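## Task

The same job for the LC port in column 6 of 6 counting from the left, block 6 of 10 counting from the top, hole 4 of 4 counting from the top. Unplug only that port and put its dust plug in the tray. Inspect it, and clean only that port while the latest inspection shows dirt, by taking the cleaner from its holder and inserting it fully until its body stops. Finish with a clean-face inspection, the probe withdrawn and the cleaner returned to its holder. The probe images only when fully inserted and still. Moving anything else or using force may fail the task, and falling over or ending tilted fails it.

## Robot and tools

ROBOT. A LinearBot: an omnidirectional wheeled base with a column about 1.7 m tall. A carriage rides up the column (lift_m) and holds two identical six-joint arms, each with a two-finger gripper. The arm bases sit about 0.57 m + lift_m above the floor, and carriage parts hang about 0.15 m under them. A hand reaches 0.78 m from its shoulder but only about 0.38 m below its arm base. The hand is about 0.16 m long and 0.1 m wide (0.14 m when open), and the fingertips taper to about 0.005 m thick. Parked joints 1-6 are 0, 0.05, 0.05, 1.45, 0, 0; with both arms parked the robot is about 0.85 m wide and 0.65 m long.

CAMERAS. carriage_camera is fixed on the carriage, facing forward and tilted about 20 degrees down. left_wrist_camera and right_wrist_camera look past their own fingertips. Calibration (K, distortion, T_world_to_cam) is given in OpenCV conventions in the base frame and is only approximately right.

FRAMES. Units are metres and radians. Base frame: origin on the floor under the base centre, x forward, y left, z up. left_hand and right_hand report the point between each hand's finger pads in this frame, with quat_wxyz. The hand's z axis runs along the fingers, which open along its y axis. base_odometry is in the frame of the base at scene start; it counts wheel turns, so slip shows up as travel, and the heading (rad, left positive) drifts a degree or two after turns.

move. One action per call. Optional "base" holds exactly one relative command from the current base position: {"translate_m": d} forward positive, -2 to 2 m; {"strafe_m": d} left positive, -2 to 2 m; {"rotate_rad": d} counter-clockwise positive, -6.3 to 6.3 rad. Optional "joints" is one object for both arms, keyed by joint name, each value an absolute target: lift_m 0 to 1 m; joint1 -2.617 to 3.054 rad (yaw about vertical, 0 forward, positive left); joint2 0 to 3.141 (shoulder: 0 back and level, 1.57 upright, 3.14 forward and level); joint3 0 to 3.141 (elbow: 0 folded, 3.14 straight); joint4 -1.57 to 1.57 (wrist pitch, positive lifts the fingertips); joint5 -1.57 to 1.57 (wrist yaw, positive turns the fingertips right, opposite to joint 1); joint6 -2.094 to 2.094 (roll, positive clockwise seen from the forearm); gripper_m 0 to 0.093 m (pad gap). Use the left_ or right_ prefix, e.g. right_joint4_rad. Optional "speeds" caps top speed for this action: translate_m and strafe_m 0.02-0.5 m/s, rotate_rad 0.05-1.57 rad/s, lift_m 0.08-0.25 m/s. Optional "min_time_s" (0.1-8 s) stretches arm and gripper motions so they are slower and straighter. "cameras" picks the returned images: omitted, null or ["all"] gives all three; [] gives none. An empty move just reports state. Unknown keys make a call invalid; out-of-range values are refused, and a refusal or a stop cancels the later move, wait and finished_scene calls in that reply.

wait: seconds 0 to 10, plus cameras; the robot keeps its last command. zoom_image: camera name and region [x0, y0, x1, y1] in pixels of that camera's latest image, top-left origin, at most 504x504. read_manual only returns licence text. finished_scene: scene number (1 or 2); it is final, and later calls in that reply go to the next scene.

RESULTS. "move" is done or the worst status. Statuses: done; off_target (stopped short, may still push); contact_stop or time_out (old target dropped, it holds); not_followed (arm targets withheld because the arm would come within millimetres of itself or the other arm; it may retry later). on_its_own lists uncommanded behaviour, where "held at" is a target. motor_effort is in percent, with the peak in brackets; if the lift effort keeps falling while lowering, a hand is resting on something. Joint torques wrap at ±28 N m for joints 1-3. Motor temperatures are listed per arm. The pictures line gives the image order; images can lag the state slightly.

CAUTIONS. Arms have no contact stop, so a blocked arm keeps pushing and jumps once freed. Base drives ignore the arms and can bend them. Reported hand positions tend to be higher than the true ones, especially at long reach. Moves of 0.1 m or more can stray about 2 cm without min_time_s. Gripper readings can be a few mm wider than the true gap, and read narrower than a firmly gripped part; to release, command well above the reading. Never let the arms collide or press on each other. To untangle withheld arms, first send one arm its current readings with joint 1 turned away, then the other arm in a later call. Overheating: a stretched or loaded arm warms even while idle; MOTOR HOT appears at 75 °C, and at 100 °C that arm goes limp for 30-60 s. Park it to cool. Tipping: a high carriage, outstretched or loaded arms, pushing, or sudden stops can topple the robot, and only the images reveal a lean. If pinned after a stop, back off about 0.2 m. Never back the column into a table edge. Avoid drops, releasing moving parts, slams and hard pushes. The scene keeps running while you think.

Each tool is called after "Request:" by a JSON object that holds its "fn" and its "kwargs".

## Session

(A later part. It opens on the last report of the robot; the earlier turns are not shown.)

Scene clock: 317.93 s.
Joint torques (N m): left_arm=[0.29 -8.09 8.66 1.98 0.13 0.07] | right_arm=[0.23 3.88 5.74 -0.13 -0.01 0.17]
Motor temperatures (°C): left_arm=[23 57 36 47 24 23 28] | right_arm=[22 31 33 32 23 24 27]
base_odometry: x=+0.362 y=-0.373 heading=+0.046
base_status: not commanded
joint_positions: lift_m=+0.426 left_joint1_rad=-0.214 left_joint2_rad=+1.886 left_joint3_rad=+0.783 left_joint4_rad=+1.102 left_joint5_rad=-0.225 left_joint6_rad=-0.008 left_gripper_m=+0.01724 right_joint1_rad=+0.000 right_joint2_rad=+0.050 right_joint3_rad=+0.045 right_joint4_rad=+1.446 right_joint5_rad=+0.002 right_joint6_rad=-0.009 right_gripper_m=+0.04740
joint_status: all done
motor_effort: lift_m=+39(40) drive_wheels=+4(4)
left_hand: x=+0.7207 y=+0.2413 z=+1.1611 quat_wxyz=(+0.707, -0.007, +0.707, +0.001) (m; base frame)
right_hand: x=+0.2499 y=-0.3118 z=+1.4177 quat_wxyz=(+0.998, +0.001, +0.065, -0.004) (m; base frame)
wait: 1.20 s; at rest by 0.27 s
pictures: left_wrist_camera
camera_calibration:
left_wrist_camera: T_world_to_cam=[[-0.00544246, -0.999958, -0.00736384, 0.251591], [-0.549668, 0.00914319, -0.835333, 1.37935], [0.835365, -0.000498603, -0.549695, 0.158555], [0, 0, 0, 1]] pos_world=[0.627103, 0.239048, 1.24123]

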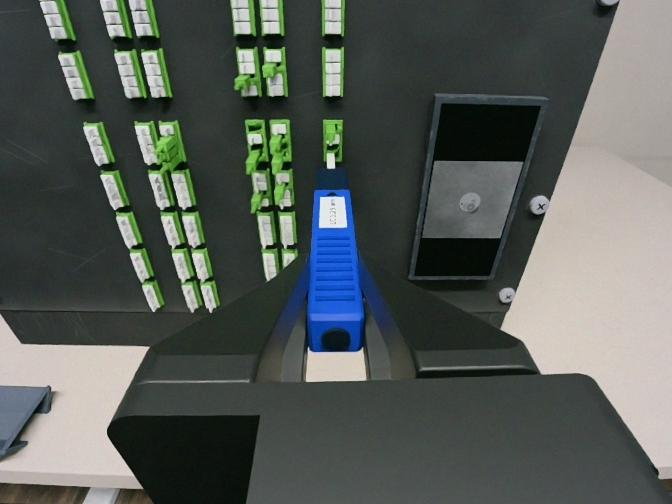

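Request:
{"fn": "move", "kwargs": {"joints": {"left_joint3_rad": 0.806}, "min_time_s": 1, "cameras": []}}

Request:
{"fn": "move", "kwargs": {"base": {"translate_m": -0.006}, "speeds": {"translate_m": 0.02}, "cameras": ["left_wrist_camera"]}}

Request:
{"fn": "wait", "kwargs": {"seconds": 1, "cameras": ["left_wrist_camera"]}}

Request:
{"fn": "zoom_image", "kwargs": {"camera": "left_wrist_camera", "region": [300, 110, 380, 190]}}

Scene clock: 320.67 s.
Joint torques (N m): left_arm=[0.31 -8.16 7.02 1.96 0.16 0.07] | right_arm=[0.17 3.52 5.72 -0.1 -0.01 0.12]
Motor temperatures (°C): left_arm=[23 57 36 47 24 23 28] | right_arm=[22 31 33 32 23 24 27]
move: done
base_odometry: x=+0.362 y=-0.373 heading=+0.046
base_status: not commanded
joint_positions: lift_m=+0.426 left_joint1_rad=-0.214 left_joint2_rad=+1.886 left_joint3_rad=+0.783 left_joint4_rad=+1.102 left_joint5_rad=-0.225 left_joint6_rad=-0.008 left_gripper_m=+0.01724 right_joint1_rad=+0.000 right_joint2_rad=+0.050 right_joint3_rad=+0.045 right_joint4_rad=+1.446 right_joint5_rad=+0.002 right_joint6_rad=-0.009 right_gripper_m=+0.04740
joint_status: all done
motor_effort: lift_m=+39(40) drive_wheels=+4(4)
left_hand: x=+0.7207 y=+0.2413 z=+1.1611 quat_wxyz=(+0.707, -0.007, +0.707, +0.001) (m; base frame)
right_hand: x=+0.2499 y=-0.3118 z=+1.4177 quat_wxyz=(+0.998, +0.001, +0.065, -0.004) (m; base frame)
pictures: none
No camera images: "cameras" was empty.

Scene clock: 321.37 s.
Joint torques (N m): left_arm=[0.34 -8.12 6.98 1.97 0.16 0.07] | right_arm=[0.57 3.9 5.76 -0.11 0.04 0.16]
Motor temperatures (°C): left_arm=[23 57 36 47 24 23 28] | right_arm=[22 31 33 32 23 24 27]
move: done
base_odometry: x=+0.356 y=-0.373 heading=+0.045
base_status: done
joint_positions: lift_m=+0.426 left_joint1_rad=-0.214 left_joint2_rad=+1.886 left_joint3_rad=+0.783 left_joint4_rad=+1.102 left_joint5_rad=-0.225 left_joint6_rad=-0.008 left_gripper_m=+0.01724 right_joint1_rad=+0.000 right_joint2_rad=+0.050 right_joint3_rad=+0.045 right_joint4_rad=+1.446 right_joint5_rad=+0.002 right_joint6_rad=-0.009 right_gripper_m=+0.04740
joint_status: not commanded
motor_effort: lift_m=+39(40) drive_wheels=+1(8)
left_hand: x=+0.7207 y=+0.2414 z=+1.1611 quat_wxyz=(+0.707, -0.007, +0.707, +0.002) (m; base frame)
right_hand: x=+0.2498 y=-0.3118 z=+1.4177 quat_wxyz=(+0.998, +0.001, +0.064, -0.004) (m; base frame)
pictures: left_wrist_camera
camera_calibration:
left_wrist_camera: T_world_to_cam=[[-0.00508194, -0.99996, -0.00736167, 0.251364], [-0.549671, 0.0089432, -0.835333, 1.3794], [0.835366, -0.000198616, -0.549695, 0.158483], [0, 0, 0, 1]] pos_world=[0.627103, 0.23905, 1.24123]

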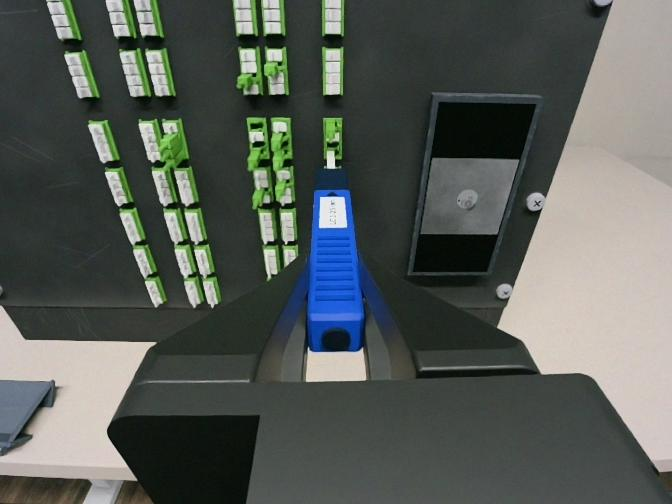

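Scene clock: 322.37 s.
Joint torques (N m): left_arm=[0.36 -8.12 6.99 1.97 0.15 0.06] | right_arm=[0.14 3.74 5.49 -0.12 -0.02 0.15]
Motor temperatures (°C): left_arm=[23 57 37 47 24 23 28] | right_arm=[22 31 33 32 23 24 27]
base_odometry: x=+0.356 y=-0.373 heading=+0.045
base_status: done
joint_positions: lift_m=+0.426 left_joint1_rad=-0.214 left_joint2_rad=+1.886 left_joint3_rad=+0.783 left_joint4_rad=+1.102 left_joint5_rad=-0.225 left_joint6_rad=-0.008 left_gripper_m=+0.01724 right_joint1_rad=+0.000 right_joint2_rad=+0.050 right_joint3_rad=+0.045 right_joint4_rad=+1.446 right_joint5_rad=+0.002 right_joint6_rad=-0.009 right_gripper_m=+0.04740
joint_status: not commanded
motor_effort: lift_m=+39(40) drive_wheels=+1(8)
left_hand: x=+0.7207 y=+0.2414 z=+1.1611 quat_wxyz=(+0.707, -0.007, +0.707, +0.002) (m; base frame)
right_hand: x=+0.2499 y=-0.3118 z=+1.4177 quat_wxyz=(+0.998, +0.001, +0.065, -0.004) (m; base frame)
wait: 1.00 s; at rest by 0.27 s
pictures: left_wrist_camera
camera_calibration:
left_wrist_camera: T_world_to_cam=[[-0.00508194, -0.99996, -0.00736167, 0.251364], [-0.549671, 0.0089432, -0.835333, 1.3794], [0.835366, -0.000198616, -0.549695, 0.158483], [0, 0, 0, 1]] pos_world=[0.627103, 0.23905, 1.24123]

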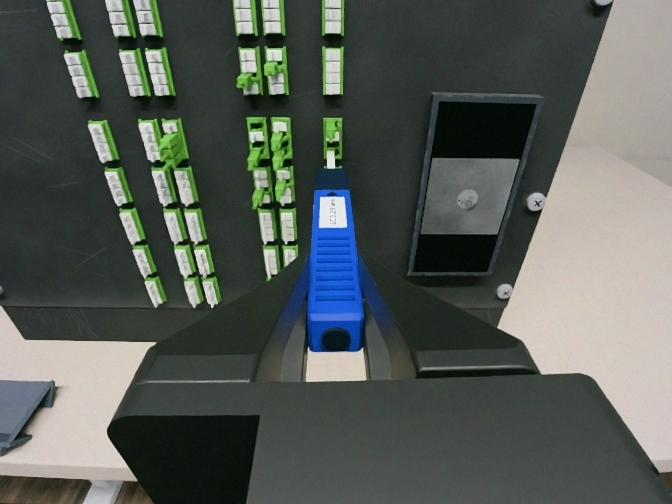

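Scaled by 6.300 from the camera's 672x504 image, which has a finer 960x720 frame.

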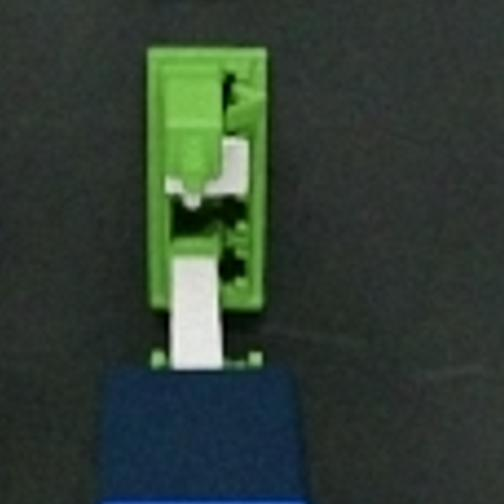

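Request:
{"fn": "move", "kwargs": {"base": {"translate_m": 0.006}, "speeds": {"translate_m": 0.02}, "cameras": []}}

Request:
{"fn": "wait", "kwargs": {"seconds": 0.8, "cameras": []}}

Request:
{"fn": "move", "kwargs": {"base": {"translate_m": 0.002}, "speeds": {"translate_m": 0.02}, "cameras": []}}

Request:
{"fn": "wait", "kwargs": {"seconds": 1, "cameras": ["left_wrist_camera"]}}

Request:
{"fn": "zoom_image", "kwargs": {"camera": "left_wrist_camera", "region": [300, 110, 380, 190]}}

Scene clock: 323.60 s.
Joint torques (N m): left_arm=[0.27 -8.13 7.05 1.98 0.16 0.06] | right_arm=[0.27 3.66 5.61 -0.08 -0.02 0.16]
Motor temperatures (°C): left_arm=[23 57 37 47 24 23 28] | right_arm=[22 31 33 31 23 24 27]
move: done
base_odometry: x=+0.362 y=-0.373 heading=+0.045
base_status: done
joint_positions: lift_m=+0.426 left_joint1_rad=-0.214 left_joint2_rad=+1.886 left_joint3_rad=+0.783 left_joint4_rad=+1.102 left_joint5_rad=-0.226 left_joint6_rad=-0.008 left_gripper_m=+0.01724 right_joint1_rad=+0.000 right_joint2_rad=+0.050 right_joint3_rad=+0.045 right_joint4_rad=+1.447 right_joint5_rad=+0.002 right_joint6_rad=-0.009 right_gripper_m=+0.04740
joint_status: not commanded
motor_effort: lift_m=+40(40) drive_wheels=+3(11)
left_hand: x=+0.7207 y=+0.2415 z=+1.1611 quat_wxyz=(+0.707, -0.007, +0.707, +0.002) (m; base frame)
right_hand: x=+0.2497 y=-0.3118 z=+1.4177 quat_wxyz=(+0.998, +0.001, +0.064, -0.004) (m; base frame)
pictures: none
No camera images: "cameras" was empty.

Scene clock: 324.40 s.
Joint torques (N m): left_arm=[0.36 -8.16 6.98 1.97 0.15 0.06] | right_arm=[0.17 3.78 5.31 -0.1 -0.04 0.1]
Motor temperatures (°C): left_arm=[23 57 37 47 24 23 28] | right_arm=[22 31 33 31 23 24 27]
base_odometry: x=+0.362 y=-0.373 heading=+0.045
base_status: done
joint_positions: lift_m=+0.426 left_joint1_rad=-0.214 left_joint2_rad=+1.886 left_joint3_rad=+0.783 left_joint4_rad=+1.102 left_joint5_rad=-0.226 left_joint6_rad=-0.008 left_gripper_m=+0.01724 right_joint1_rad=+0.000 right_joint2_rad=+0.050 right_joint3_rad=+0.045 right_joint4_rad=+1.446 right_joint5_rad=+0.002 right_joint6_rad=-0.009 right_gripper_m=+0.04740
joint_status: not commanded
motor_effort: lift_m=+39(40) drive_wheels=+3(11)
left_hand: x=+0.7207 y=+0.2415 z=+1.1611 quat_wxyz=(+0.707, -0.007, +0.707, +0.002) (m; base frame)
right_hand: x=+0.2498 y=-0.3118 z=+1.4177 quat_wxyz=(+0.998, +0.001, +0.064, -0.004) (m; base frame)
wait: 0.80 s; at rest by 0.27 s
pictures: none
No camera images: "cameras" was empty.

Scene clock: 325.03 s.
Joint torques (N m): left_arm=[0.46 -8.02 7.53 1.93 0.19 0.07] | right_arm=[0.34 3.56 5.55 -0.12 0.03 0.17]
Motor temperatures (°C): left_arm=[23 57 37 47 24 23 28] | right_arm=[22 31 33 31 23 23 27]
move: done
base_odometry: x=+0.364 y=-0.373 heading=+0.045
base_status: done
joint_positions: lift_m=+0.426 left_joint1_rad=-0.216 left_joint2_rad=+1.886 left_joint3_rad=+0.777 left_joint4_rad=+1.108 left_joint5_rad=-0.230 left_joint6_rad=-0.008 left_gripper_m=+0.01724 right_joint1_rad=+0.000 right_joint2_rad=+0.050 right_joint3_rad=+0.045 right_joint4_rad=+1.446 right_joint5_rad=+0.002 right_joint6_rad=-0.009 right_gripper_m=+0.04740
joint_status: not commanded
motor_effort: lift_m=+39(40) drive_wheels=+4(11)
left_hand: x=+0.7192 y=+0.2415 z=+1.1596 quat_wxyz=(+0.706, -0.008, +0.708, +0.003) (m; base frame)
right_hand: x=+0.2498 y=-0.3118 z=+1.4177 quat_wxyz=(+0.998, +0.001, +0.064, -0.004) (m; base frame)
pictures: none
No camera images: "cameras" was empty.

Scene clock: 326.03 s.
Joint torques (N m): left_arm=[0.42 -8.08 7.47 1.92 0.19 0.07] | right_arm=[0.14 3.47 5.53 -0.17 0.03 0.13]
Motor temperatures (°C): left_arm=[23 57 37 47 24 23 28] | right_arm=[22 31 33 31 23 23 27]
base_odometry: x=+0.364 y=-0.373 heading=+0.045
base_status: done
joint_positions: lift_m=+0.426 left_joint1_rad=-0.216 left_joint2_rad=+1.886 left_joint3_rad=+0.777 left_joint4_rad=+1.108 left_joint5_rad=-0.230 left_joint6_rad=-0.008 left_gripper_m=+0.01724 right_joint1_rad=+0.000 right_joint2_rad=+0.050 right_joint3_rad=+0.045 right_joint4_rad=+1.446 right_joint5_rad=+0.002 right_joint6_rad=-0.009 right_gripper_m=+0.04740
joint_status: not commanded
motor_effort: lift_m=+39(40) drive_wheels=+4(11)
left_hand: x=+0.7192 y=+0.2415 z=+1.1596 quat_wxyz=(+0.706, -0.008, +0.708, +0.003) (m; base frame)
right_hand: x=+0.2498 y=-0.3118 z=+1.4177 quat_wxyz=(+0.998, +0.001, +0.064, -0.004) (m; base frame)
wait: 1.00 s; at rest by 0.27 s
pictures: left_wrist_camera
camera_calibration:
left_wrist_camera: T_world_to_cam=[[-0.00242905, -0.999968, -0.00767519, 0.249888], [-0.550942, 0.00774352, -0.834508, 1.37766], [0.83454, 0.00220153, -0.550943, 0.160333], [0, 0, 0, 1]] pos_world=[0.625814, 0.238859, 1.23992]

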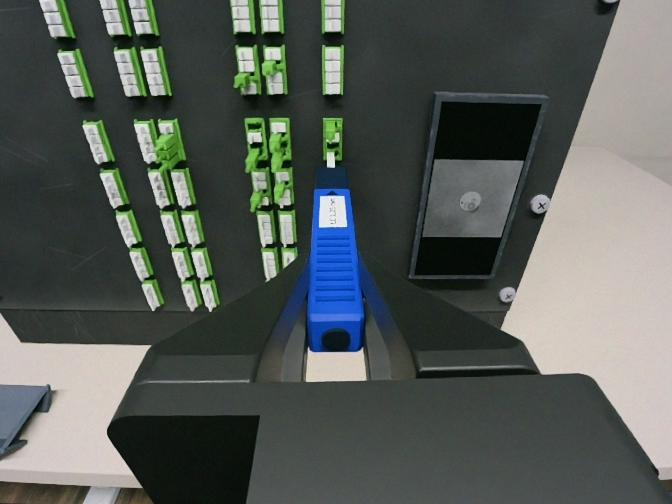

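Scaled by 6.300 from the camera's 672x504 image, which has a finer 960x720 frame.

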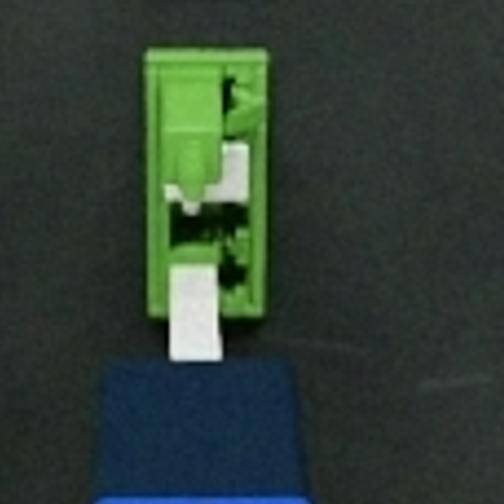

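Request:
{"fn": "move", "kwargs": {"base": {"translate_m": -0.035}, "speeds": {"translate_m": 0.02}, "cameras": []}}

Request:
{"fn": "move", "kwargs": {"base": {"translate_m": -0.12}, "speeds": {"translate_m": 0.1}, "cameras": []}}

Request:
{"fn": "wait", "kwargs": {"seconds": 1, "cameras": ["left_wrist_camera"]}}

Request:
{"fn": "zoom_image", "kwargs": {"camera": "left_wrist_camera", "region": [220, 130, 460, 380]}}

Scene clock: 328.73 s.
Joint torques (N m): left_arm=[0.42 -8.17 6.74 2.11 0.11 0.06] | right_arm=[0.18 3.54 5.33 -0.14 0.04 0.16]
Motor temperatures (°C): left_arm=[23 57 37 47 24 23 28] | right_arm=[22 31 33 31 23 23 27]
move: done
base_odometry: x=+0.329 y=-0.374 heading=+0.046
base_status: done
joint_positions: lift_m=+0.426 left_joint1_rad=-0.214 left_joint2_rad=+1.886 left_joint3_rad=+0.787 left_joint4_rad=+1.088 left_joint5_rad=-0.221 left_joint6_rad=-0.008 left_gripper_m=+0.01724 right_joint1_rad=+0.000 right_joint2_rad=+0.050 right_joint3_rad=+0.045 right_joint4_rad=+1.447 right_joint5_rad=+0.002 right_joint6_rad=-0.009 right_gripper_m=+0.04740
joint_status: not commanded
motor_effort: lift_m=+39(40) drive_wheels=+2(10)
left_hand: x=+0.7213 y=+0.2400 z=+1.1592 quat_wxyz=(+0.703, -0.004, +0.711, +0.000) (m; base frame)
right_hand: x=+0.2496 y=-0.3118 z=+1.4177 quat_wxyz=(+0.998, +0.001, +0.064, -0.004) (m; base frame)
pictures: none
No camera images: "cameras" was empty.

Scene clock: 330.73 s.
Joint torques (N m): left_arm=[0.35 -8.14 6.79 2.14 0.07 0.07] | right_arm=[0.28 3.41 5.65 -0.1 -0.07 0.19]
Motor temperatures (°C): left_arm=[23 57 38 47 24 23 28] | right_arm=[22 31 33 31 23 23 27]
move: done
base_odometry: x=+0.209 y=-0.380 heading=+0.045
base_status: done
joint_positions: lift_m=+0.426 left_joint1_rad=-0.214 left_joint2_rad=+1.886 left_joint3_rad=+0.787 left_joint4_rad=+1.086 left_joint5_rad=-0.219 left_joint6_rad=-0.008 left_gripper_m=+0.01724 right_joint1_rad=+0.000 right_joint2_rad=+0.050 right_joint3_rad=+0.045 right_joint4_rad=+1.446 right_joint5_rad=+0.002 right_joint6_rad=-0.009 right_gripper_m=+0.04740
joint_status: not commanded
motor_effort: lift_m=+40(40) drive_wheels=-1(16)
left_hand: x=+0.7213 y=+0.2397 z=+1.1586 quat_wxyz=(+0.703, -0.003, +0.712, +0.000) (m; base frame)
right_hand: x=+0.2499 y=-0.3118 z=+1.4177 quat_wxyz=(+0.998, +0.001, +0.065, -0.004) (m; base frame)
pictures: none
No camera images: "cameras" was empty.

Scene clock: 331.73 s.
Joint torques (N m): left_arm=[0.39 -8.16 6.72 2.14 0.08 0.06] | right_arm=[0.4 3.62 5.72 -0.14 -0.08 0.18]
Motor temperatures (°C): left_arm=[23 57 38 47 24 23 28] | right_arm=[22 31 33 31 23 23 27]
base_odometry: x=+0.209 y=-0.380 heading=+0.045
base_status: done
joint_positions: lift_m=+0.426 left_joint1_rad=-0.214 left_joint2_rad=+1.886 left_joint3_rad=+0.787 left_joint4_rad=+1.086 left_joint5_rad=-0.219 left_joint6_rad=-0.008 left_gripper_m=+0.01724 right_joint1_rad=+0.000 right_joint2_rad=+0.050 right_joint3_rad=+0.045 right_joint4_rad=+1.446 right_joint5_rad=+0.002 right_joint6_rad=-0.009 right_gripper_m=+0.04740
joint_status: not commanded
motor_effort: lift_m=+39(40) drive_wheels=-2(16)
left_hand: x=+0.7213 y=+0.2397 z=+1.1586 quat_wxyz=(+0.703, -0.003, +0.712, +0.000) (m; base frame)
right_hand: x=+0.2499 y=-0.3118 z=+1.4177 quat_wxyz=(+0.998, +0.001, +0.065, -0.004) (m; base frame)
wait: 1.00 s; at rest by 0.27 s
pictures: left_wrist_camera
camera_calibration:
left_wrist_camera: T_world_to_cam=[[-0.0123726, -0.999874, -0.0099152, 0.257953], [-0.559888, 0.0151432, -0.82843, 1.37565], [0.828476, -0.00469844, -0.560005, 0.174613], [0, 0, 0, 1]] pos_world=[0.628739, 0.23791, 1.23997]

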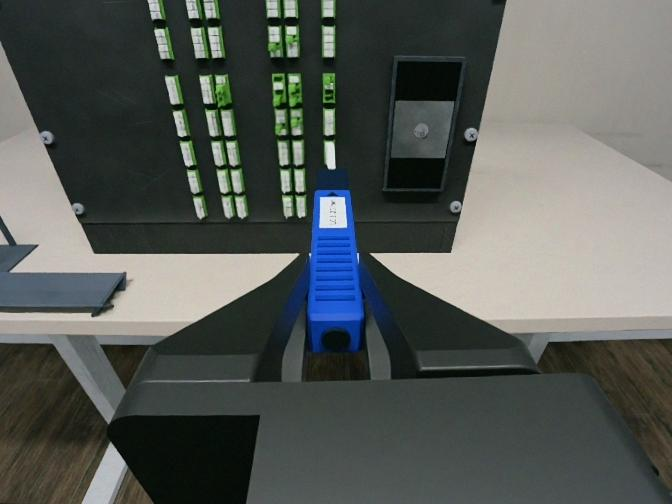

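Scaled by 2.016 from the camera's 672x504 image, which has a finer 960x720 frame.

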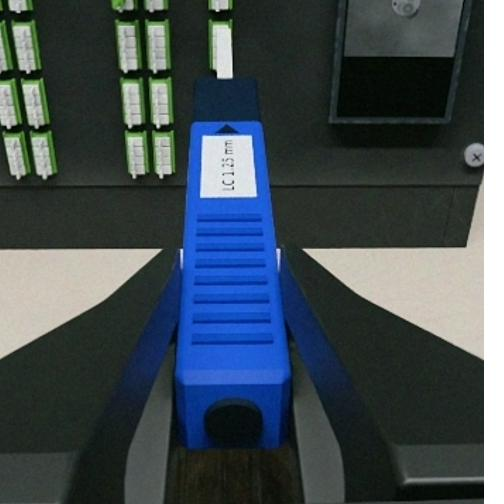

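Request:
{"fn": "move", "kwargs": {"base": {"translate_m": -0.06}, "joints": {"lift_m": 0.477}, "speeds": {"translate_m": 0.1}, "cameras": []}}

Request:
{"fn": "move", "kwargs": {"base": {"strafe_m": 0.465}, "joints": {"left_joint1_rad": -0.21, "left_joint2_rad": 2.12, "left_joint3_rad": 1.225, "left_joint4_rad": 0.915, "left_joint5_rad": -0.21}, "speeds": {"strafe_m": 0.15}, "min_time_s": 2.5, "cameras": []}}

Request:
{"fn": "wait", "kwargs": {"seconds": 1, "cameras": ["left_wrist_camera"]}}

Scene clock: 333.87 s.
Joint torques (N m): left_arm=[0.4 -8.62 6.27 2.19 0.08 0.07] | right_arm=[0.32 3.44 5.78 -0.12 -0.02 0.11]
Motor temperatures (°C): left_arm=[23 57 38 48 24 23 28] | right_arm=[22 31 33 31 23 23 27]
move: done
base_odometry: x=+0.150 y=-0.383 heading=+0.045
base_status: done
joint_positions: lift_m=+0.477 left_joint1_rad=-0.214 left_joint2_rad=+1.891 left_joint3_rad=+0.793 left_joint4_rad=+1.082 left_joint5_rad=-0.218 left_joint6_rad=-0.008 left_gripper_m=+0.01724 right_joint1_rad=+0.000 right_joint2_rad=+0.050 right_joint3_rad=+0.044 right_joint4_rad=+1.446 right_joint5_rad=+0.002 right_joint6_rad=-0.009 right_gripper_m=+0.04740
joint_status: all done
motor_effort: lift_m=+39(48) drive_wheels=-1(11)
left_hand: x=+0.7227 y=+0.2392 z=+1.2091 quat_wxyz=(+0.702, -0.003, +0.712, +0.000) (m; base frame)
right_hand: x=+0.2500 y=-0.3118 z=+1.4685 quat_wxyz=(+0.998, +0.001, +0.065, -0.004) (m; base frame)
pictures: none
No camera images: "cameras" was empty.

Scene clock: 337.97 s.
Joint torques (N m): left_arm=[0.1 -9.66 8.06 2.09 0.05 0.08] | right_arm=[0.18 3.77 5.5 -0.08 0 0.11]
Motor temperatures (°C): left_arm=[23 57 38 48 24 23 28] | right_arm=[22 31 33 31 23 23 27]
move: done
base_odometry: x=+0.128 y=+0.081 heading=+0.046
base_status: done
joint_positions: lift_m=+0.477 left_joint1_rad=-0.212 left_joint2_rad=+2.101 left_joint3_rad=+1.198 left_joint4_rad=+0.925 left_joint5_rad=-0.214 left_joint6_rad=-0.008 left_gripper_m=+0.01724 right_joint1_rad=+0.000 right_joint2_rad=+0.050 right_joint3_rad=+0.044 right_joint4_rad=+1.446 right_joint5_rad=+0.002 right_joint6_rad=-0.009 right_gripper_m=+0.04740
joint_status: all done
motor_effort: lift_m=+39(40) drive_wheels=-4(10)
left_hand: x=+0.8051 y=+0.2221 z=+1.2310 quat_wxyz=(+0.715, -0.005, +0.699, -0.004) (m; base frame)
right_hand: x=+0.2500 y=-0.3118 z=+1.4685 quat_wxyz=(+0.998, +0.001, +0.065, -0.004) (m; base frame)
pictures: none
No camera images: "cameras" was empty.

Scene clock: 338.97 s.
Joint torques (N m): left_arm=[0.13 -9.7 8.03 2.08 0.04 0.07] | right_arm=[0.17 3.69 5.64 -0.12 -0.02 0.19]
Motor temperatures (°C): left_arm=[23 56 38 48 24 23 28] | right_arm=[22 31 33 31 23 23 27]
base_odometry: x=+0.128 y=+0.081 heading=+0.046
base_status: done
joint_positions: lift_m=+0.477 left_joint1_rad=-0.212 left_joint2_rad=+2.101 left_joint3_rad=+1.198 left_joint4_rad=+0.925 left_joint5_rad=-0.214 left_joint6_rad=-0.008 left_gripper_m=+0.01724 right_joint1_rad=+0.000 right_joint2_rad=+0.050 right_joint3_rad=+0.044 right_joint4_rad=+1.446 right_joint5_rad=+0.002 right_joint6_rad=-0.009 right_gripper_m=+0.04740
joint_status: all done
motor_effort: lift_m=+39(40) drive_wheels=-4(10)
left_hand: x=+0.8051 y=+0.2221 z=+1.2310 quat_wxyz=(+0.715, -0.005, +0.699, -0.004) (m; base frame)
right_hand: x=+0.2500 y=-0.3118 z=+1.4685 quat_wxyz=(+0.998, +0.001, +0.065, -0.004) (m; base frame)
wait: 1.00 s; at rest by 0.27 s
pictures: left_wrist_camera
camera_calibration:
left_wrist_camera: T_world_to_cam=[[-0.0144818, -0.999891, -0.00278454, 0.23493], [-0.530432, 0.0100431, -0.847668, 1.4839], [0.847604, -0.0107988, -0.53052, 0.0952266], [0, 0, 0, 1]] pos_world=[0.709796, 0.22103, 1.30903]

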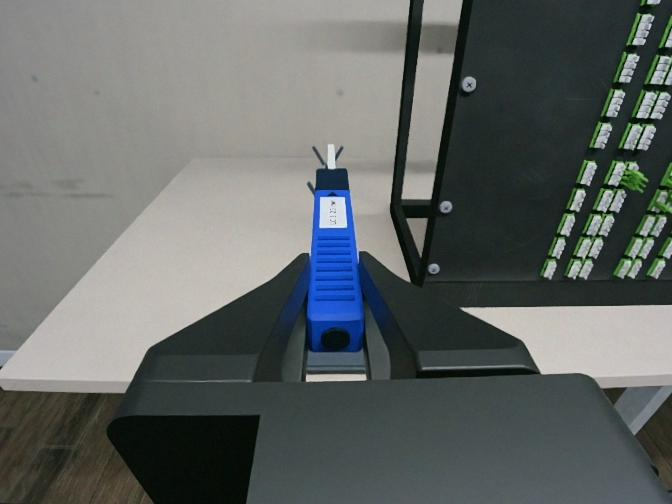

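Request:
{"fn": "move", "kwargs": {"joints": {"left_joint2_rad": 2.125, "left_joint3_rad": 1.235, "left_joint4_rad": 0.895, "left_joint5_rad": -0.2}, "min_time_s": 1, "cameras": []}}

Request:
{"fn": "move", "kwargs": {"base": {"translate_m": 0.15}, "speeds": {"translate_m": 0.08}, "cameras": []}}

Request:
{"fn": "wait", "kwargs": {"seconds": 1, "cameras": ["left_wrist_camera"]}}

Request:
{"fn": "zoom_image", "kwargs": {"camera": "left_wrist_camera", "region": [280, 130, 390, 260]}}

Scene clock: 340.87 s.
Joint torques (N m): left_arm=[0.17 -9.76 8.12 2.09 0.11 0.08] | right_arm=[0.24 3.37 5.68 -0.09 -0.01 0.13]
Motor temperatures (°C): left_arm=[23 56 39 48 24 23 28] | right_arm=[22 31 33 31 23 23 27]
move: done
base_odometry: x=+0.128 y=+0.081 heading=+0.046
base_status: not commanded
joint_positions: lift_m=+0.477 left_joint1_rad=-0.212 left_joint2_rad=+2.106 left_joint3_rad=+1.208 left_joint4_rad=+0.906 left_joint5_rad=-0.211 left_joint6_rad=-0.008 left_gripper_m=+0.01724 right_joint1_rad=+0.000 right_joint2_rad=+0.050 right_joint3_rad=+0.044 right_joint4_rad=+1.446 right_joint5_rad=+0.002 right_joint6_rad=-0.009 right_gripper_m=+0.04740
joint_status: all done
motor_effort: lift_m=+39(39) drive_wheels=-4(4)
left_hand: x=+0.8070 y=+0.2211 z=+1.2275 quat_wxyz=(+0.710, -0.003, +0.704, -0.004) (m; base frame)
right_hand: x=+0.2500 y=-0.3118 z=+1.4685 quat_wxyz=(+0.998, +0.001, +0.065, -0.004) (m; base frame)
pictures: none
No camera images: "cameras" was empty.

Scene clock: 343.37 s.
Joint torques (N m): left_arm=[0.14 -9.94 8.12 2.12 0.1 0.06] | right_arm=[0.32 3.55 5.61 -0.09 -0.07 0.15]
Motor temperatures (°C): left_arm=[23 57 39 48 24 23 28] | right_arm=[22 31 33 31 23 23 27]
move: done
base_odometry: x=+0.278 y=+0.089 heading=+0.046
base_status: done
joint_positions: lift_m=+0.477 left_joint1_rad=-0.212 left_joint2_rad=+2.108 left_joint3_rad=+1.208 left_joint4_rad=+0.901 left_joint5_rad=-0.210 left_joint6_rad=-0.008 left_gripper_m=+0.01724 right_joint1_rad=+0.000 right_joint2_rad=+0.050 right_joint3_rad=+0.044 right_joint4_rad=+1.446 right_joint5_rad=+0.002 right_joint6_rad=-0.009 right_gripper_m=+0.04740
joint_status: not commanded
motor_effort: lift_m=+39(40) drive_wheels=-6(10)
left_hand: x=+0.8072 y=+0.2209 z=+1.2252 quat_wxyz=(+0.707, -0.002, +0.707, -0.004) (m; base frame)
right_hand: x=+0.2500 y=-0.3118 z=+1.4685 quat_wxyz=(+0.998, +0.001, +0.065, -0.004) (m; base frame)
pictures: none
No camera images: "cameras" was empty.

Scene clock: 344.37 s.
Joint torques (N m): left_arm=[0.21 -9.96 8.1 2.13 0.11 0.07] | right_arm=[0.28 3.81 5.75 -0.1 0.02 0.15]
Motor temperatures (°C): left_arm=[23 57 39 48 24 23 28] | right_arm=[22 31 33 31 23 23 27]
base_odometry: x=+0.278 y=+0.089 heading=+0.046
base_status: done
joint_positions: lift_m=+0.477 left_joint1_rad=-0.212 left_joint2_rad=+2.108 left_joint3_rad=+1.208 left_joint4_rad=+0.901 left_joint5_rad=-0.210 left_joint6_rad=-0.008 left_gripper_m=+0.01724 right_joint1_rad=+0.000 right_joint2_rad=+0.050 right_joint3_rad=+0.044 right_joint4_rad=+1.446 right_joint5_rad=+0.002 right_joint6_rad=-0.009 right_gripper_m=+0.04740
joint_status: not commanded
motor_effort: lift_m=+39(40) drive_wheels=-5(10)
left_hand: x=+0.8072 y=+0.2209 z=+1.2252 quat_wxyz=(+0.707, -0.002, +0.707, -0.004) (m; base frame)
right_hand: x=+0.2500 y=-0.3118 z=+1.4685 quat_wxyz=(+0.998, +0.001, +0.065, -0.004) (m; base frame)
wait: 1.00 s; at rest by 0.27 s
pictures: left_wrist_camera
camera_calibration:
left_wrist_camera: T_world_to_cam=[[-0.0191341, -0.999792, -0.00711346, 0.242784], [-0.548298, 0.0164423, -0.836121, 1.47891], [0.836064, -0.0120982, -0.548498, 0.12207], [0, 0, 0, 1]] pos_world=[0.713473, 0.219893, 1.30523]

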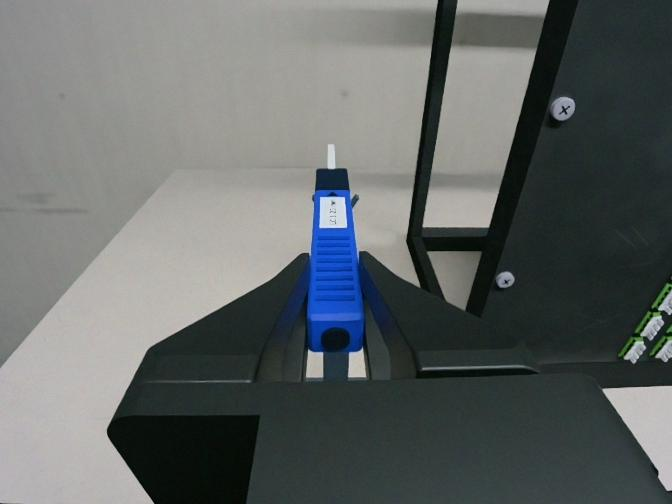

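Scaled by 3.877 from the camera's 672x504 image, which has a finer 960x720 frame.

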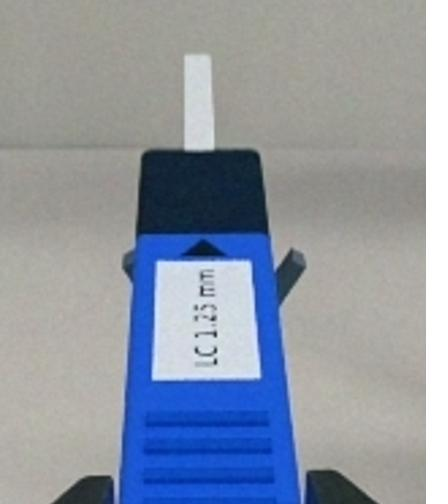

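Request:
{"fn": "move", "kwargs": {"base": {"translate_m": 0.0345}, "speeds": {"translate_m": 0.04}, "cameras": []}}

Request:
{"fn": "wait", "kwargs": {"seconds": 1, "cameras": ["left_wrist_camera"]}}

Request:
{"fn": "zoom_image", "kwargs": {"camera": "left_wrist_camera", "region": [220, 130, 460, 380]}}

Scene clock: 346.27 s.
Joint torques (N m): left_arm=[0.21 -10.06 8.08 2.15 0.08 0.08] | right_arm=[0.23 3.6 5.65 -0.1 -0.02 0.17]
Motor temperatures (°C): left_arm=[23 57 40 48 24 23 28] | right_arm=[22 31 33 31 23 23 27]
move: done
base_odometry: x=+0.312 y=+0.090 heading=+0.047
base_status: done
joint_positions: lift_m=+0.477 left_joint1_rad=-0.212 left_joint2_rad=+2.109 left_joint3_rad=+1.208 left_joint4_rad=+0.900 left_joint5_rad=-0.209 left_joint6_rad=-0.008 left_gripper_m=+0.01724 right_joint1_rad=+0.000 right_joint2_rad=+0.050 right_joint3_rad=+0.044 right_joint4_rad=+1.446 right_joint5_rad=+0.002 right_joint6_rad=-0.009 right_gripper_m=+0.04740
joint_status: not commanded
motor_effort: lift_m=+39(40) drive_wheels=+2(14)
left_hand: x=+0.8072 y=+0.2207 z=+1.2243 quat_wxyz=(+0.707, -0.002, +0.708, -0.004) (m; base frame)
right_hand: x=+0.2500 y=-0.3118 z=+1.4685 quat_wxyz=(+0.998, +0.001, +0.065, -0.004) (m; base frame)
pictures: none
No camera images: "cameras" was empty.

Scene clock: 347.27 s.
Joint torques (N m): left_arm=[0.25 -10.07 8.06 2.16 0.09 0.06] | right_arm=[0.18 3.58 5.91 -0.12 -0.07 0.18]
Motor temperatures (°C): left_arm=[23 58 40 48 24 23 28] | right_arm=[22 31 33 31 23 23 27]
base_odometry: x=+0.312 y=+0.090 heading=+0.047
base_status: done
joint_positions: lift_m=+0.477 left_joint1_rad=-0.212 left_joint2_rad=+2.109 left_joint3_rad=+1.208 left_joint4_rad=+0.900 left_joint5_rad=-0.209 left_joint6_rad=-0.008 left_gripper_m=+0.01724 right_joint1_rad=+0.000 right_joint2_rad=+0.050 right_joint3_rad=+0.044 right_joint4_rad=+1.446 right_joint5_rad=+0.002 right_joint6_rad=-0.009 right_gripper_m=+0.04740
joint_status: not commanded
motor_effort: lift_m=+39(40) drive_wheels=+2(14)
left_hand: x=+0.8072 y=+0.2207 z=+1.2243 quat_wxyz=(+0.707, -0.002, +0.708, -0.004) (m; base frame)
right_hand: x=+0.2500 y=-0.3118 z=+1.4685 quat_wxyz=(+0.998, +0.001, +0.065, -0.004) (m; base frame)
wait: 1.00 s; at rest by 0.27 s
pictures: left_wrist_camera
camera_calibration:
left_wrist_camera: T_world_to_cam=[[-0.0199237, -0.999773, -0.0075201, 0.243768], [-0.550085, 0.0172424, -0.834931, 1.47798], [0.834871, -0.0124982, -0.550303, 0.1248], [0, 0, 0, 1]] pos_world=[0.71368, 0.219788, 1.30452]

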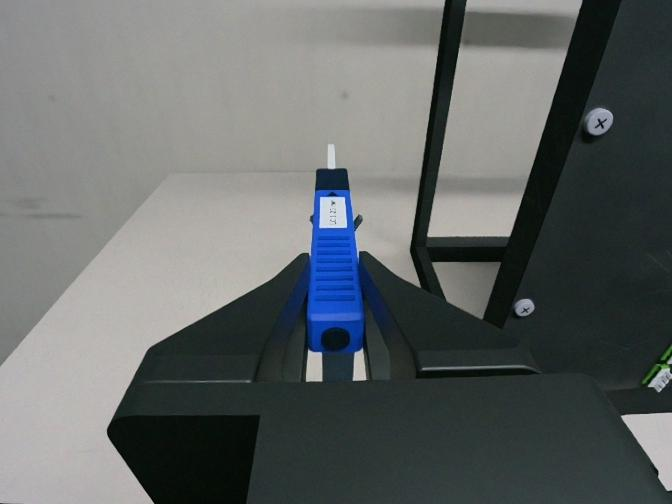

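Scaled by 2.016 from the camera's 672x504 image, which has a finer 960x720 frame.

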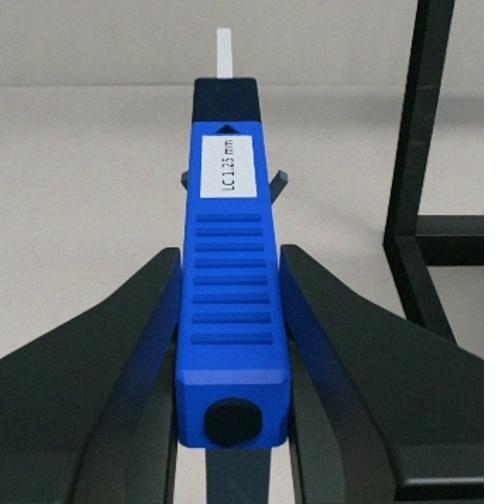

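Request:
{"fn": "move", "kwargs": {"base": {"strafe_m": -0.0028}, "speeds": {"strafe_m": 0.02}, "cameras": []}}

Request:
{"fn": "wait", "kwargs": {"seconds": 1, "cameras": ["left_wrist_camera"]}}

Request:
{"fn": "zoom_image", "kwargs": {"camera": "left_wrist_camera", "region": [220, 130, 460, 380]}}

Scene clock: 348.33 s.
Joint torques (N m): left_arm=[0.08 -10.14 8.08 2.14 0.05 0.07] | right_arm=[0.17 3.79 5.75 -0.12 -0.02 0.18]
Motor temperatures (°C): left_arm=[23 58 40 48 24 23 28] | right_arm=[22 31 33 31 23 23 27]
move: done
base_odometry: x=+0.313 y=+0.088 heading=+0.047
base_status: done
joint_positions: lift_m=+0.477 left_joint1_rad=-0.211 left_joint2_rad=+2.109 left_joint3_rad=+1.208 left_joint4_rad=+0.900 left_joint5_rad=-0.206 left_joint6_rad=-0.008 left_gripper_m=+0.01724 right_joint1_rad=+0.000 right_joint2_rad=+0.050 right_joint3_rad=+0.044 right_joint4_rad=+1.446 right_joint5_rad=+0.002 right_joint6_rad=-0.009 right_gripper_m=+0.04740
joint_status: not commanded
motor_effort: lift_m=+39(39) drive_wheels=+3(5)
left_hand: x=+0.8073 y=+0.2208 z=+1.2243 quat_wxyz=(+0.707, -0.001, +0.708, -0.005) (m; base frame)
right_hand: x=+0.2500 y=-0.3117 z=+1.4685 quat_wxyz=(+0.998, +0.001, +0.065, -0.004) (m; base frame)
pictures: none
No camera images: "cameras" was empty.

Scene clock: 349.33 s.
Joint torques (N m): left_arm=[0.12 -10.04 8.09 2.14 0.05 0.06] | right_arm=[0.12 3.69 5.65 -0.13 -0.05 0.14]
Motor temperatures (°C): left_arm=[23 58 40 48 24 23 28] | right_arm=[22 31 33 31 23 23 27]
base_odometry: x=+0.313 y=+0.088 heading=+0.047
base_status: done
joint_positions: lift_m=+0.477 left_joint1_rad=-0.211 left_joint2_rad=+2.109 left_joint3_rad=+1.208 left_joint4_rad=+0.900 left_joint5_rad=-0.205 left_joint6_rad=-0.008 left_gripper_m=+0.01724 right_joint1_rad=+0.000 right_joint2_rad=+0.050 right_joint3_rad=+0.044 right_joint4_rad=+1.446 right_joint5_rad=+0.002 right_joint6_rad=-0.009 right_gripper_m=+0.04740
joint_status: not commanded
motor_effort: lift_m=+39(39) drive_wheels=+2(5)
left_hand: x=+0.8073 y=+0.2207 z=+1.2243 quat_wxyz=(+0.707, -0.001, +0.708, -0.005) (m; base frame)
right_hand: x=+0.2500 y=-0.3117 z=+1.4685 quat_wxyz=(+0.998, +0.001, +0.065, -0.004) (m; base frame)
wait: 1.00 s; at rest by 0.27 s
pictures: left_wrist_camera
camera_calibration:
left_wrist_camera: T_world_to_cam=[[-0.0225866, -0.999716, -0.0075607, 0.246002], [-0.550066, 0.018742, -0.834911, 1.47771], [0.834816, -0.0146989, -0.550334, 0.125204], [0, 0, 0, 1]] pos_world=[0.713875, 0.220077, 1.30452]

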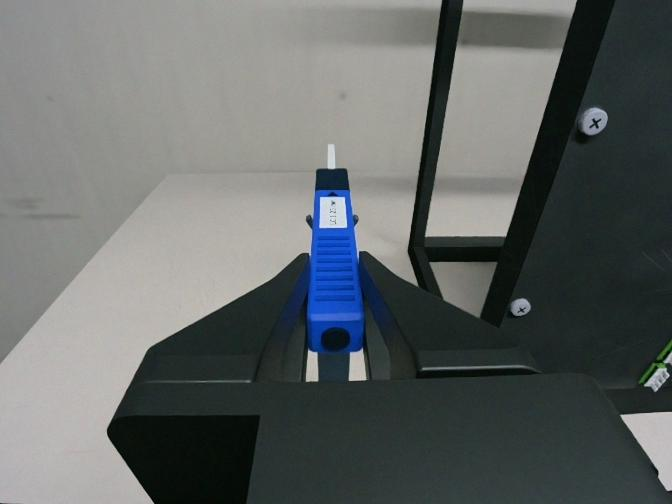

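Scaled by 2.016 from the camera's 672x504 image, which has a finer 960x720 frame.

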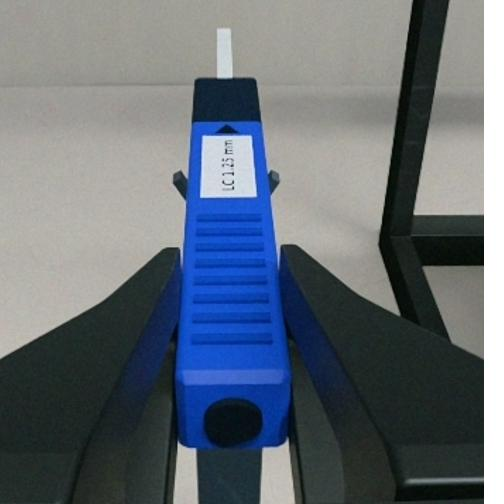

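Request:
{"fn": "move", "kwargs": {"joints": {"lift_m": 0.432}, "speeds": {"lift_m": 0.08}, "cameras": []}}

Request:
{"fn": "wait", "kwargs": {"seconds": 1, "cameras": ["left_wrist_camera"]}}

Request:
{"fn": "zoom_image", "kwargs": {"camera": "left_wrist_camera", "region": [220, 130, 460, 380]}}

Scene clock: 350.57 s.
Joint torques (N m): left_arm=[0.06 -10.52 7.58 2.2 0.05 0.07] | right_arm=[0.23 3.63 5.75 -0.11 -0.01 0.19]
Motor temperatures (°C): left_arm=[23 59 41 48 24 23 28] | right_arm=[22 31 33 31 23 23 27]
move: done
base_odometry: x=+0.313 y=+0.088 heading=+0.047
base_status: not commanded
joint_positions: lift_m=+0.432 left_joint1_rad=-0.211 left_joint2_rad=+2.114 left_joint3_rad=+1.214 left_joint4_rad=+0.895 left_joint5_rad=-0.205 left_joint6_rad=-0.008 left_gripper_m=+0.01724 right_joint1_rad=+0.000 right_joint2_rad=+0.050 right_joint3_rad=+0.044 right_joint4_rad=+1.446 right_joint5_rad=+0.002 right_joint6_rad=-0.009 right_gripper_m=+0.04740
joint_status: all done
motor_effort: lift_m=+41(41) drive_wheels=+2(5)
left_hand: x=+0.8087 y=+0.2204 z=+1.1778 quat_wxyz=(+0.705, +0.000, +0.709, -0.004) (m; base frame)
right_hand: x=+0.2501 y=-0.3117 z=+1.4233 quat_wxyz=(+0.998, +0.001, +0.065, -0.004) (m; base frame)
pictures: none
No camera images: "cameras" was empty.

Scene clock: 351.57 s.
Joint torques (N m): left_arm=[0.05 -10.55 7.53 2.21 0.04 0.06] | right_arm=[0.49 3.58 5.9 -0.14 -0.04 0.16]
Motor temperatures (°C): left_arm=[23 59 41 48 24 23 28] | right_arm=[22 31 33 31 23 23 27]
base_odometry: x=+0.313 y=+0.088 heading=+0.047
base_status: not commanded
joint_positions: lift_m=+0.432 left_joint1_rad=-0.211 left_joint2_rad=+2.114 left_joint3_rad=+1.214 left_joint4_rad=+0.895 left_joint5_rad=-0.205 left_joint6_rad=-0.008 left_gripper_m=+0.01724 right_joint1_rad=+0.000 right_joint2_rad=+0.050 right_joint3_rad=+0.044 right_joint4_rad=+1.446 right_joint5_rad=+0.002 right_joint6_rad=-0.009 right_gripper_m=+0.04740
joint_status: all done
motor_effort: lift_m=+42(41) drive_wheels=+2(5)
left_hand: x=+0.8087 y=+0.2204 z=+1.1778 quat_wxyz=(+0.705, +0.000, +0.709, -0.004) (m; base frame)
right_hand: x=+0.2501 y=-0.3117 z=+1.4233 quat_wxyz=(+0.998, +0.001, +0.065, -0.004) (m; base frame)
wait: 1.00 s; at rest by 0.27 s
pictures: left_wrist_camera
camera_calibration:
left_wrist_camera: T_world_to_cam=[[-0.022613, -0.999711, -0.00819763, 0.246106], [-0.553205, 0.0193424, -0.83282, 1.43959], [0.832738, -0.0142976, -0.553483, 0.103832], [0, 0, 0, 1]] pos_world=[0.71549, 0.219674, 1.25841]

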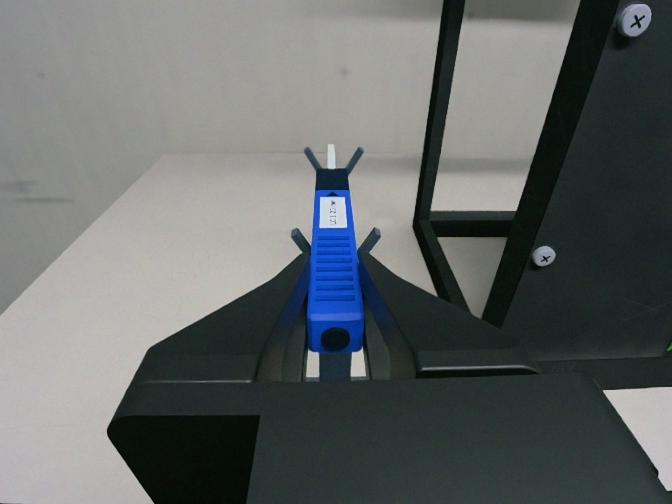

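Scaled by 2.016 from the camera's 672x504 image, which has a finer 960x720 frame.

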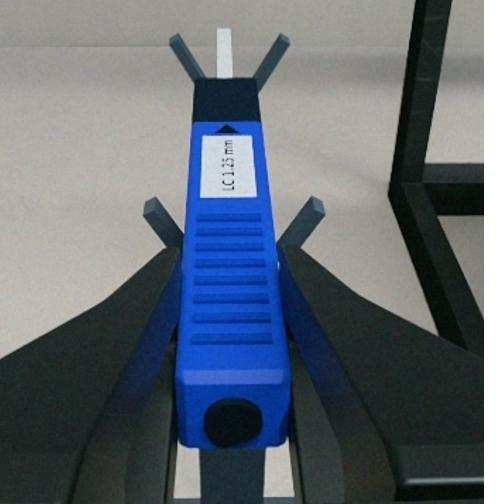

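Request:
{"fn": "move", "kwargs": {"base": {"strafe_m": -0.0015}, "joints": {"lift_m": 0.4295}, "speeds": {"strafe_m": 0.02, "lift_m": 0.08}, "cameras": []}}

Request:
{"fn": "wait", "kwargs": {"seconds": 1, "cameras": ["left_wrist_camera"]}}

Request:
{"fn": "zoom_image", "kwargs": {"camera": "left_wrist_camera", "region": [220, 130, 460, 380]}}

Scene clock: 352.43 s.
Joint torques (N m): left_arm=[0.09 -10.58 7.51 2.2 0.04 0.06] | right_arm=[-0.01 3.43 5.55 -0.13 -0.02 0.12]
Motor temperatures (°C): left_arm=[23 59 40 48 24 23 28] | right_arm=[22 31 33 31 23 23 27]
move: done
base_odometry: x=+0.313 y=+0.086 heading=+0.047
base_status: done
joint_positions: lift_m=+0.429 left_joint1_rad=-0.211 left_joint2_rad=+2.116 left_joint3_rad=+1.215 left_joint4_rad=+0.896 left_joint5_rad=-0.205 left_joint6_rad=-0.007 left_gripper_m=+0.01724 right_joint1_rad=+0.001 right_joint2_rad=+0.050 right_joint3_rad=+0.044 right_joint4_rad=+1.446 right_joint5_rad=+0.002 right_joint6_rad=-0.009 right_gripper_m=+0.04740
joint_status: all done
motor_effort: lift_m=+40(43) drive_wheels=+2(8)
left_hand: x=+0.8089 y=+0.2206 z=+1.1751 quat_wxyz=(+0.705, +0.000, +0.709, -0.004) (m; base frame)
right_hand: x=+0.2500 y=-0.3117 z=+1.4209 quat_wxyz=(+0.998, +0.000, +0.065, -0.004) (m; base frame)
pictures: none
No camera images: "cameras" was empty.

Scene clock: 353.43 s.
Joint torques (N m): left_arm=[0.1 -10.58 7.51 2.19 0.05 0.07] | right_arm=[0.13 3.63 5.56 -0.13 -0.01 0.18]
Motor temperatures (°C): left_arm=[23 60 40 48 24 23 28] | right_arm=[22 31 33 30 23 23 27]
base_odometry: x=+0.313 y=+0.086 heading=+0.047
base_status: done
joint_positions: lift_m=+0.429 left_joint1_rad=-0.211 left_joint2_rad=+2.116 left_joint3_rad=+1.215 left_joint4_rad=+0.896 left_joint5_rad=-0.205 left_joint6_rad=-0.007 left_gripper_m=+0.01724 right_joint1_rad=+0.000 right_joint2_rad=+0.050 right_joint3_rad=+0.044 right_joint4_rad=+1.446 right_joint5_rad=+0.002 right_joint6_rad=-0.009 right_gripper_m=+0.04740
joint_status: all done
motor_effort: lift_m=+41(43) drive_wheels=+2(8)
left_hand: x=+0.8089 y=+0.2206 z=+1.1751 quat_wxyz=(+0.705, +0.000, +0.709, -0.004) (m; base frame)
right_hand: x=+0.2500 y=-0.3117 z=+1.4209 quat_wxyz=(+0.998, +0.001, +0.065, -0.004) (m; base frame)
wait: 1.00 s; at rest by 0.27 s
pictures: left_wrist_camera
camera_calibration:
left_wrist_camera: T_world_to_cam=[[-0.0226087, -0.999708, -0.00856675, 0.246647], [-0.552832, 0.0196412, -0.833061, 1.43742], [0.832986, -0.0140984, -0.553115, 0.101491], [0, 0, 0, 1]] pos_world=[0.715688, 0.219773, 1.25571]

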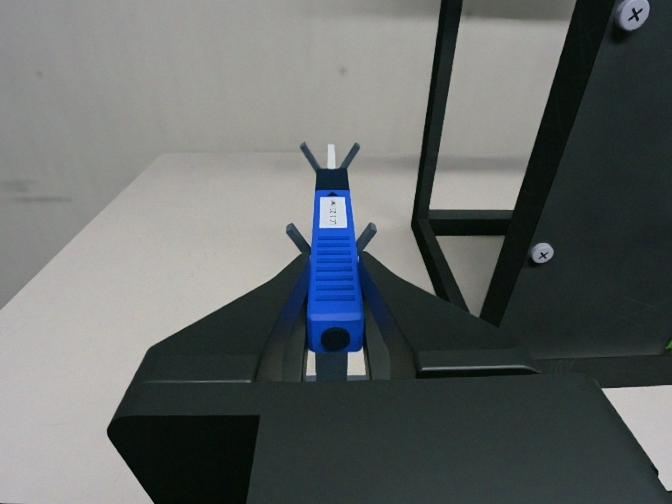

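Scaled by 2.016 from the camera's 672x504 image, which has a finer 960x720 frame.

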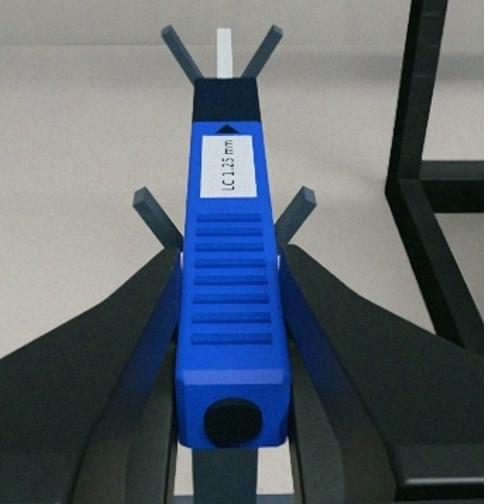

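Request:
{"fn": "move", "kwargs": {"joints": {"left_gripper_m": 0.022}, "min_time_s": 1.5, "cameras": []}}

Request:
{"fn": "wait", "kwargs": {"seconds": 1, "cameras": ["left_wrist_camera"]}}

Request:
{"fn": "zoom_image", "kwargs": {"camera": "left_wrist_camera", "region": [220, 130, 460, 380]}}

Scene clock: 355.53 s.
Joint torques (N m): left_arm=[0.14 -10.69 7.54 2.18 0.05 0.07] | right_arm=[0.29 3.62 5.74 -0.11 -0.03 0.19]
Motor temperatures (°C): left_arm=[23 60 40 48 24 23 28] | right_arm=[22 31 33 30 23 23 27]
move: done
base_odometry: x=+0.313 y=+0.086 heading=+0.047
base_status: not commanded
joint_positions: lift_m=+0.429 left_joint1_rad=-0.211 left_joint2_rad=+2.116 left_joint3_rad=+1.215 left_joint4_rad=+0.896 left_joint5_rad=-0.205 left_joint6_rad=-0.007 left_gripper_m=+0.02188 right_joint1_rad=+0.000 right_joint2_rad=+0.050 right_joint3_rad=+0.044 right_joint4_rad=+1.446 right_joint5_rad=+0.002 right_joint6_rad=-0.009 right_gripper_m=+0.04740
joint_status: all done
motor_effort: lift_m=+40(41) drive_wheels=+1(2)
left_hand: x=+0.8089 y=+0.2206 z=+1.1751 quat_wxyz=(+0.705, +0.000, +0.709, -0.004) (m; base frame)
right_hand: x=+0.2500 y=-0.3117 z=+1.4209 quat_wxyz=(+0.998, +0.001, +0.065, -0.004) (m; base frame)
pictures: none
No camera images: "cameras" was empty.

Scene clock: 356.53 s.
Joint torques (N m): left_arm=[0.12 -10.61 7.57 2.19 0.04 0.07] | right_arm=[0.1 3.7 5.53 -0.12 -0.05 0.18]
Motor temperatures (°C): left_arm=[23 60 40 48 24 23 28] | right_arm=[22 31 33 30 23 23 27]
base_odometry: x=+0.313 y=+0.086 heading=+0.047
base_status: not commanded
joint_positions: lift_m=+0.429 left_joint1_rad=-0.211 left_joint2_rad=+2.116 left_joint3_rad=+1.215 left_joint4_rad=+0.896 left_joint5_rad=-0.205 left_joint6_rad=-0.007 left_gripper_m=+0.02189 right_joint1_rad=+0.000 right_joint2_rad=+0.050 right_joint3_rad=+0.044 right_joint4_rad=+1.446 right_joint5_rad=+0.002 right_joint6_rad=-0.009 right_gripper_m=+0.04740
joint_status: all done
motor_effort: lift_m=+41(41) drive_wheels=+2(2)
left_hand: x=+0.8089 y=+0.2206 z=+1.1751 quat_wxyz=(+0.705, +0.000, +0.709, -0.004) (m; base frame)
right_hand: x=+0.2500 y=-0.3117 z=+1.4209 quat_wxyz=(+0.998, +0.001, +0.065, -0.004) (m; base frame)
wait: 1.00 s; at rest by 0.27 s
pictures: left_wrist_camera
camera_calibration:
left_wrist_camera: T_world_to_cam=[[-0.0226087, -0.999708, -0.00856675, 0.246647], [-0.552832, 0.0196412, -0.833061, 1.43742], [0.832986, -0.0140984, -0.553115, 0.101491], [0, 0, 0, 1]] pos_world=[0.715688, 0.219773, 1.25571]

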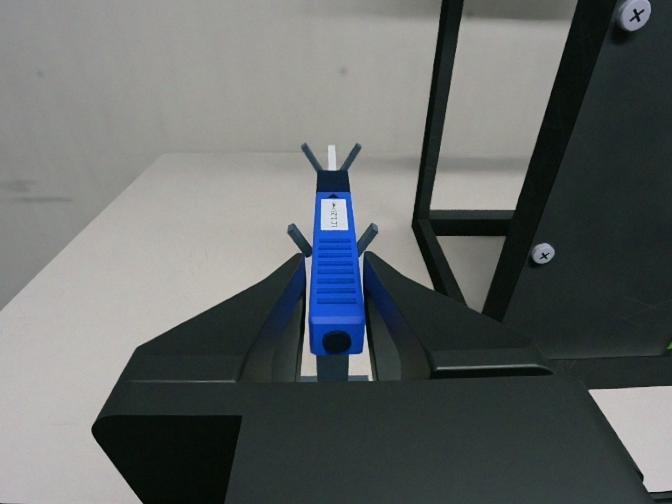

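Scaled by 2.016 from the camera's 672x504 image, which has a finer 960x720 frame.

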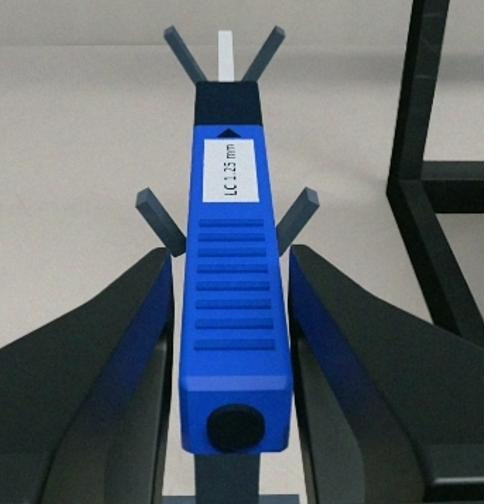

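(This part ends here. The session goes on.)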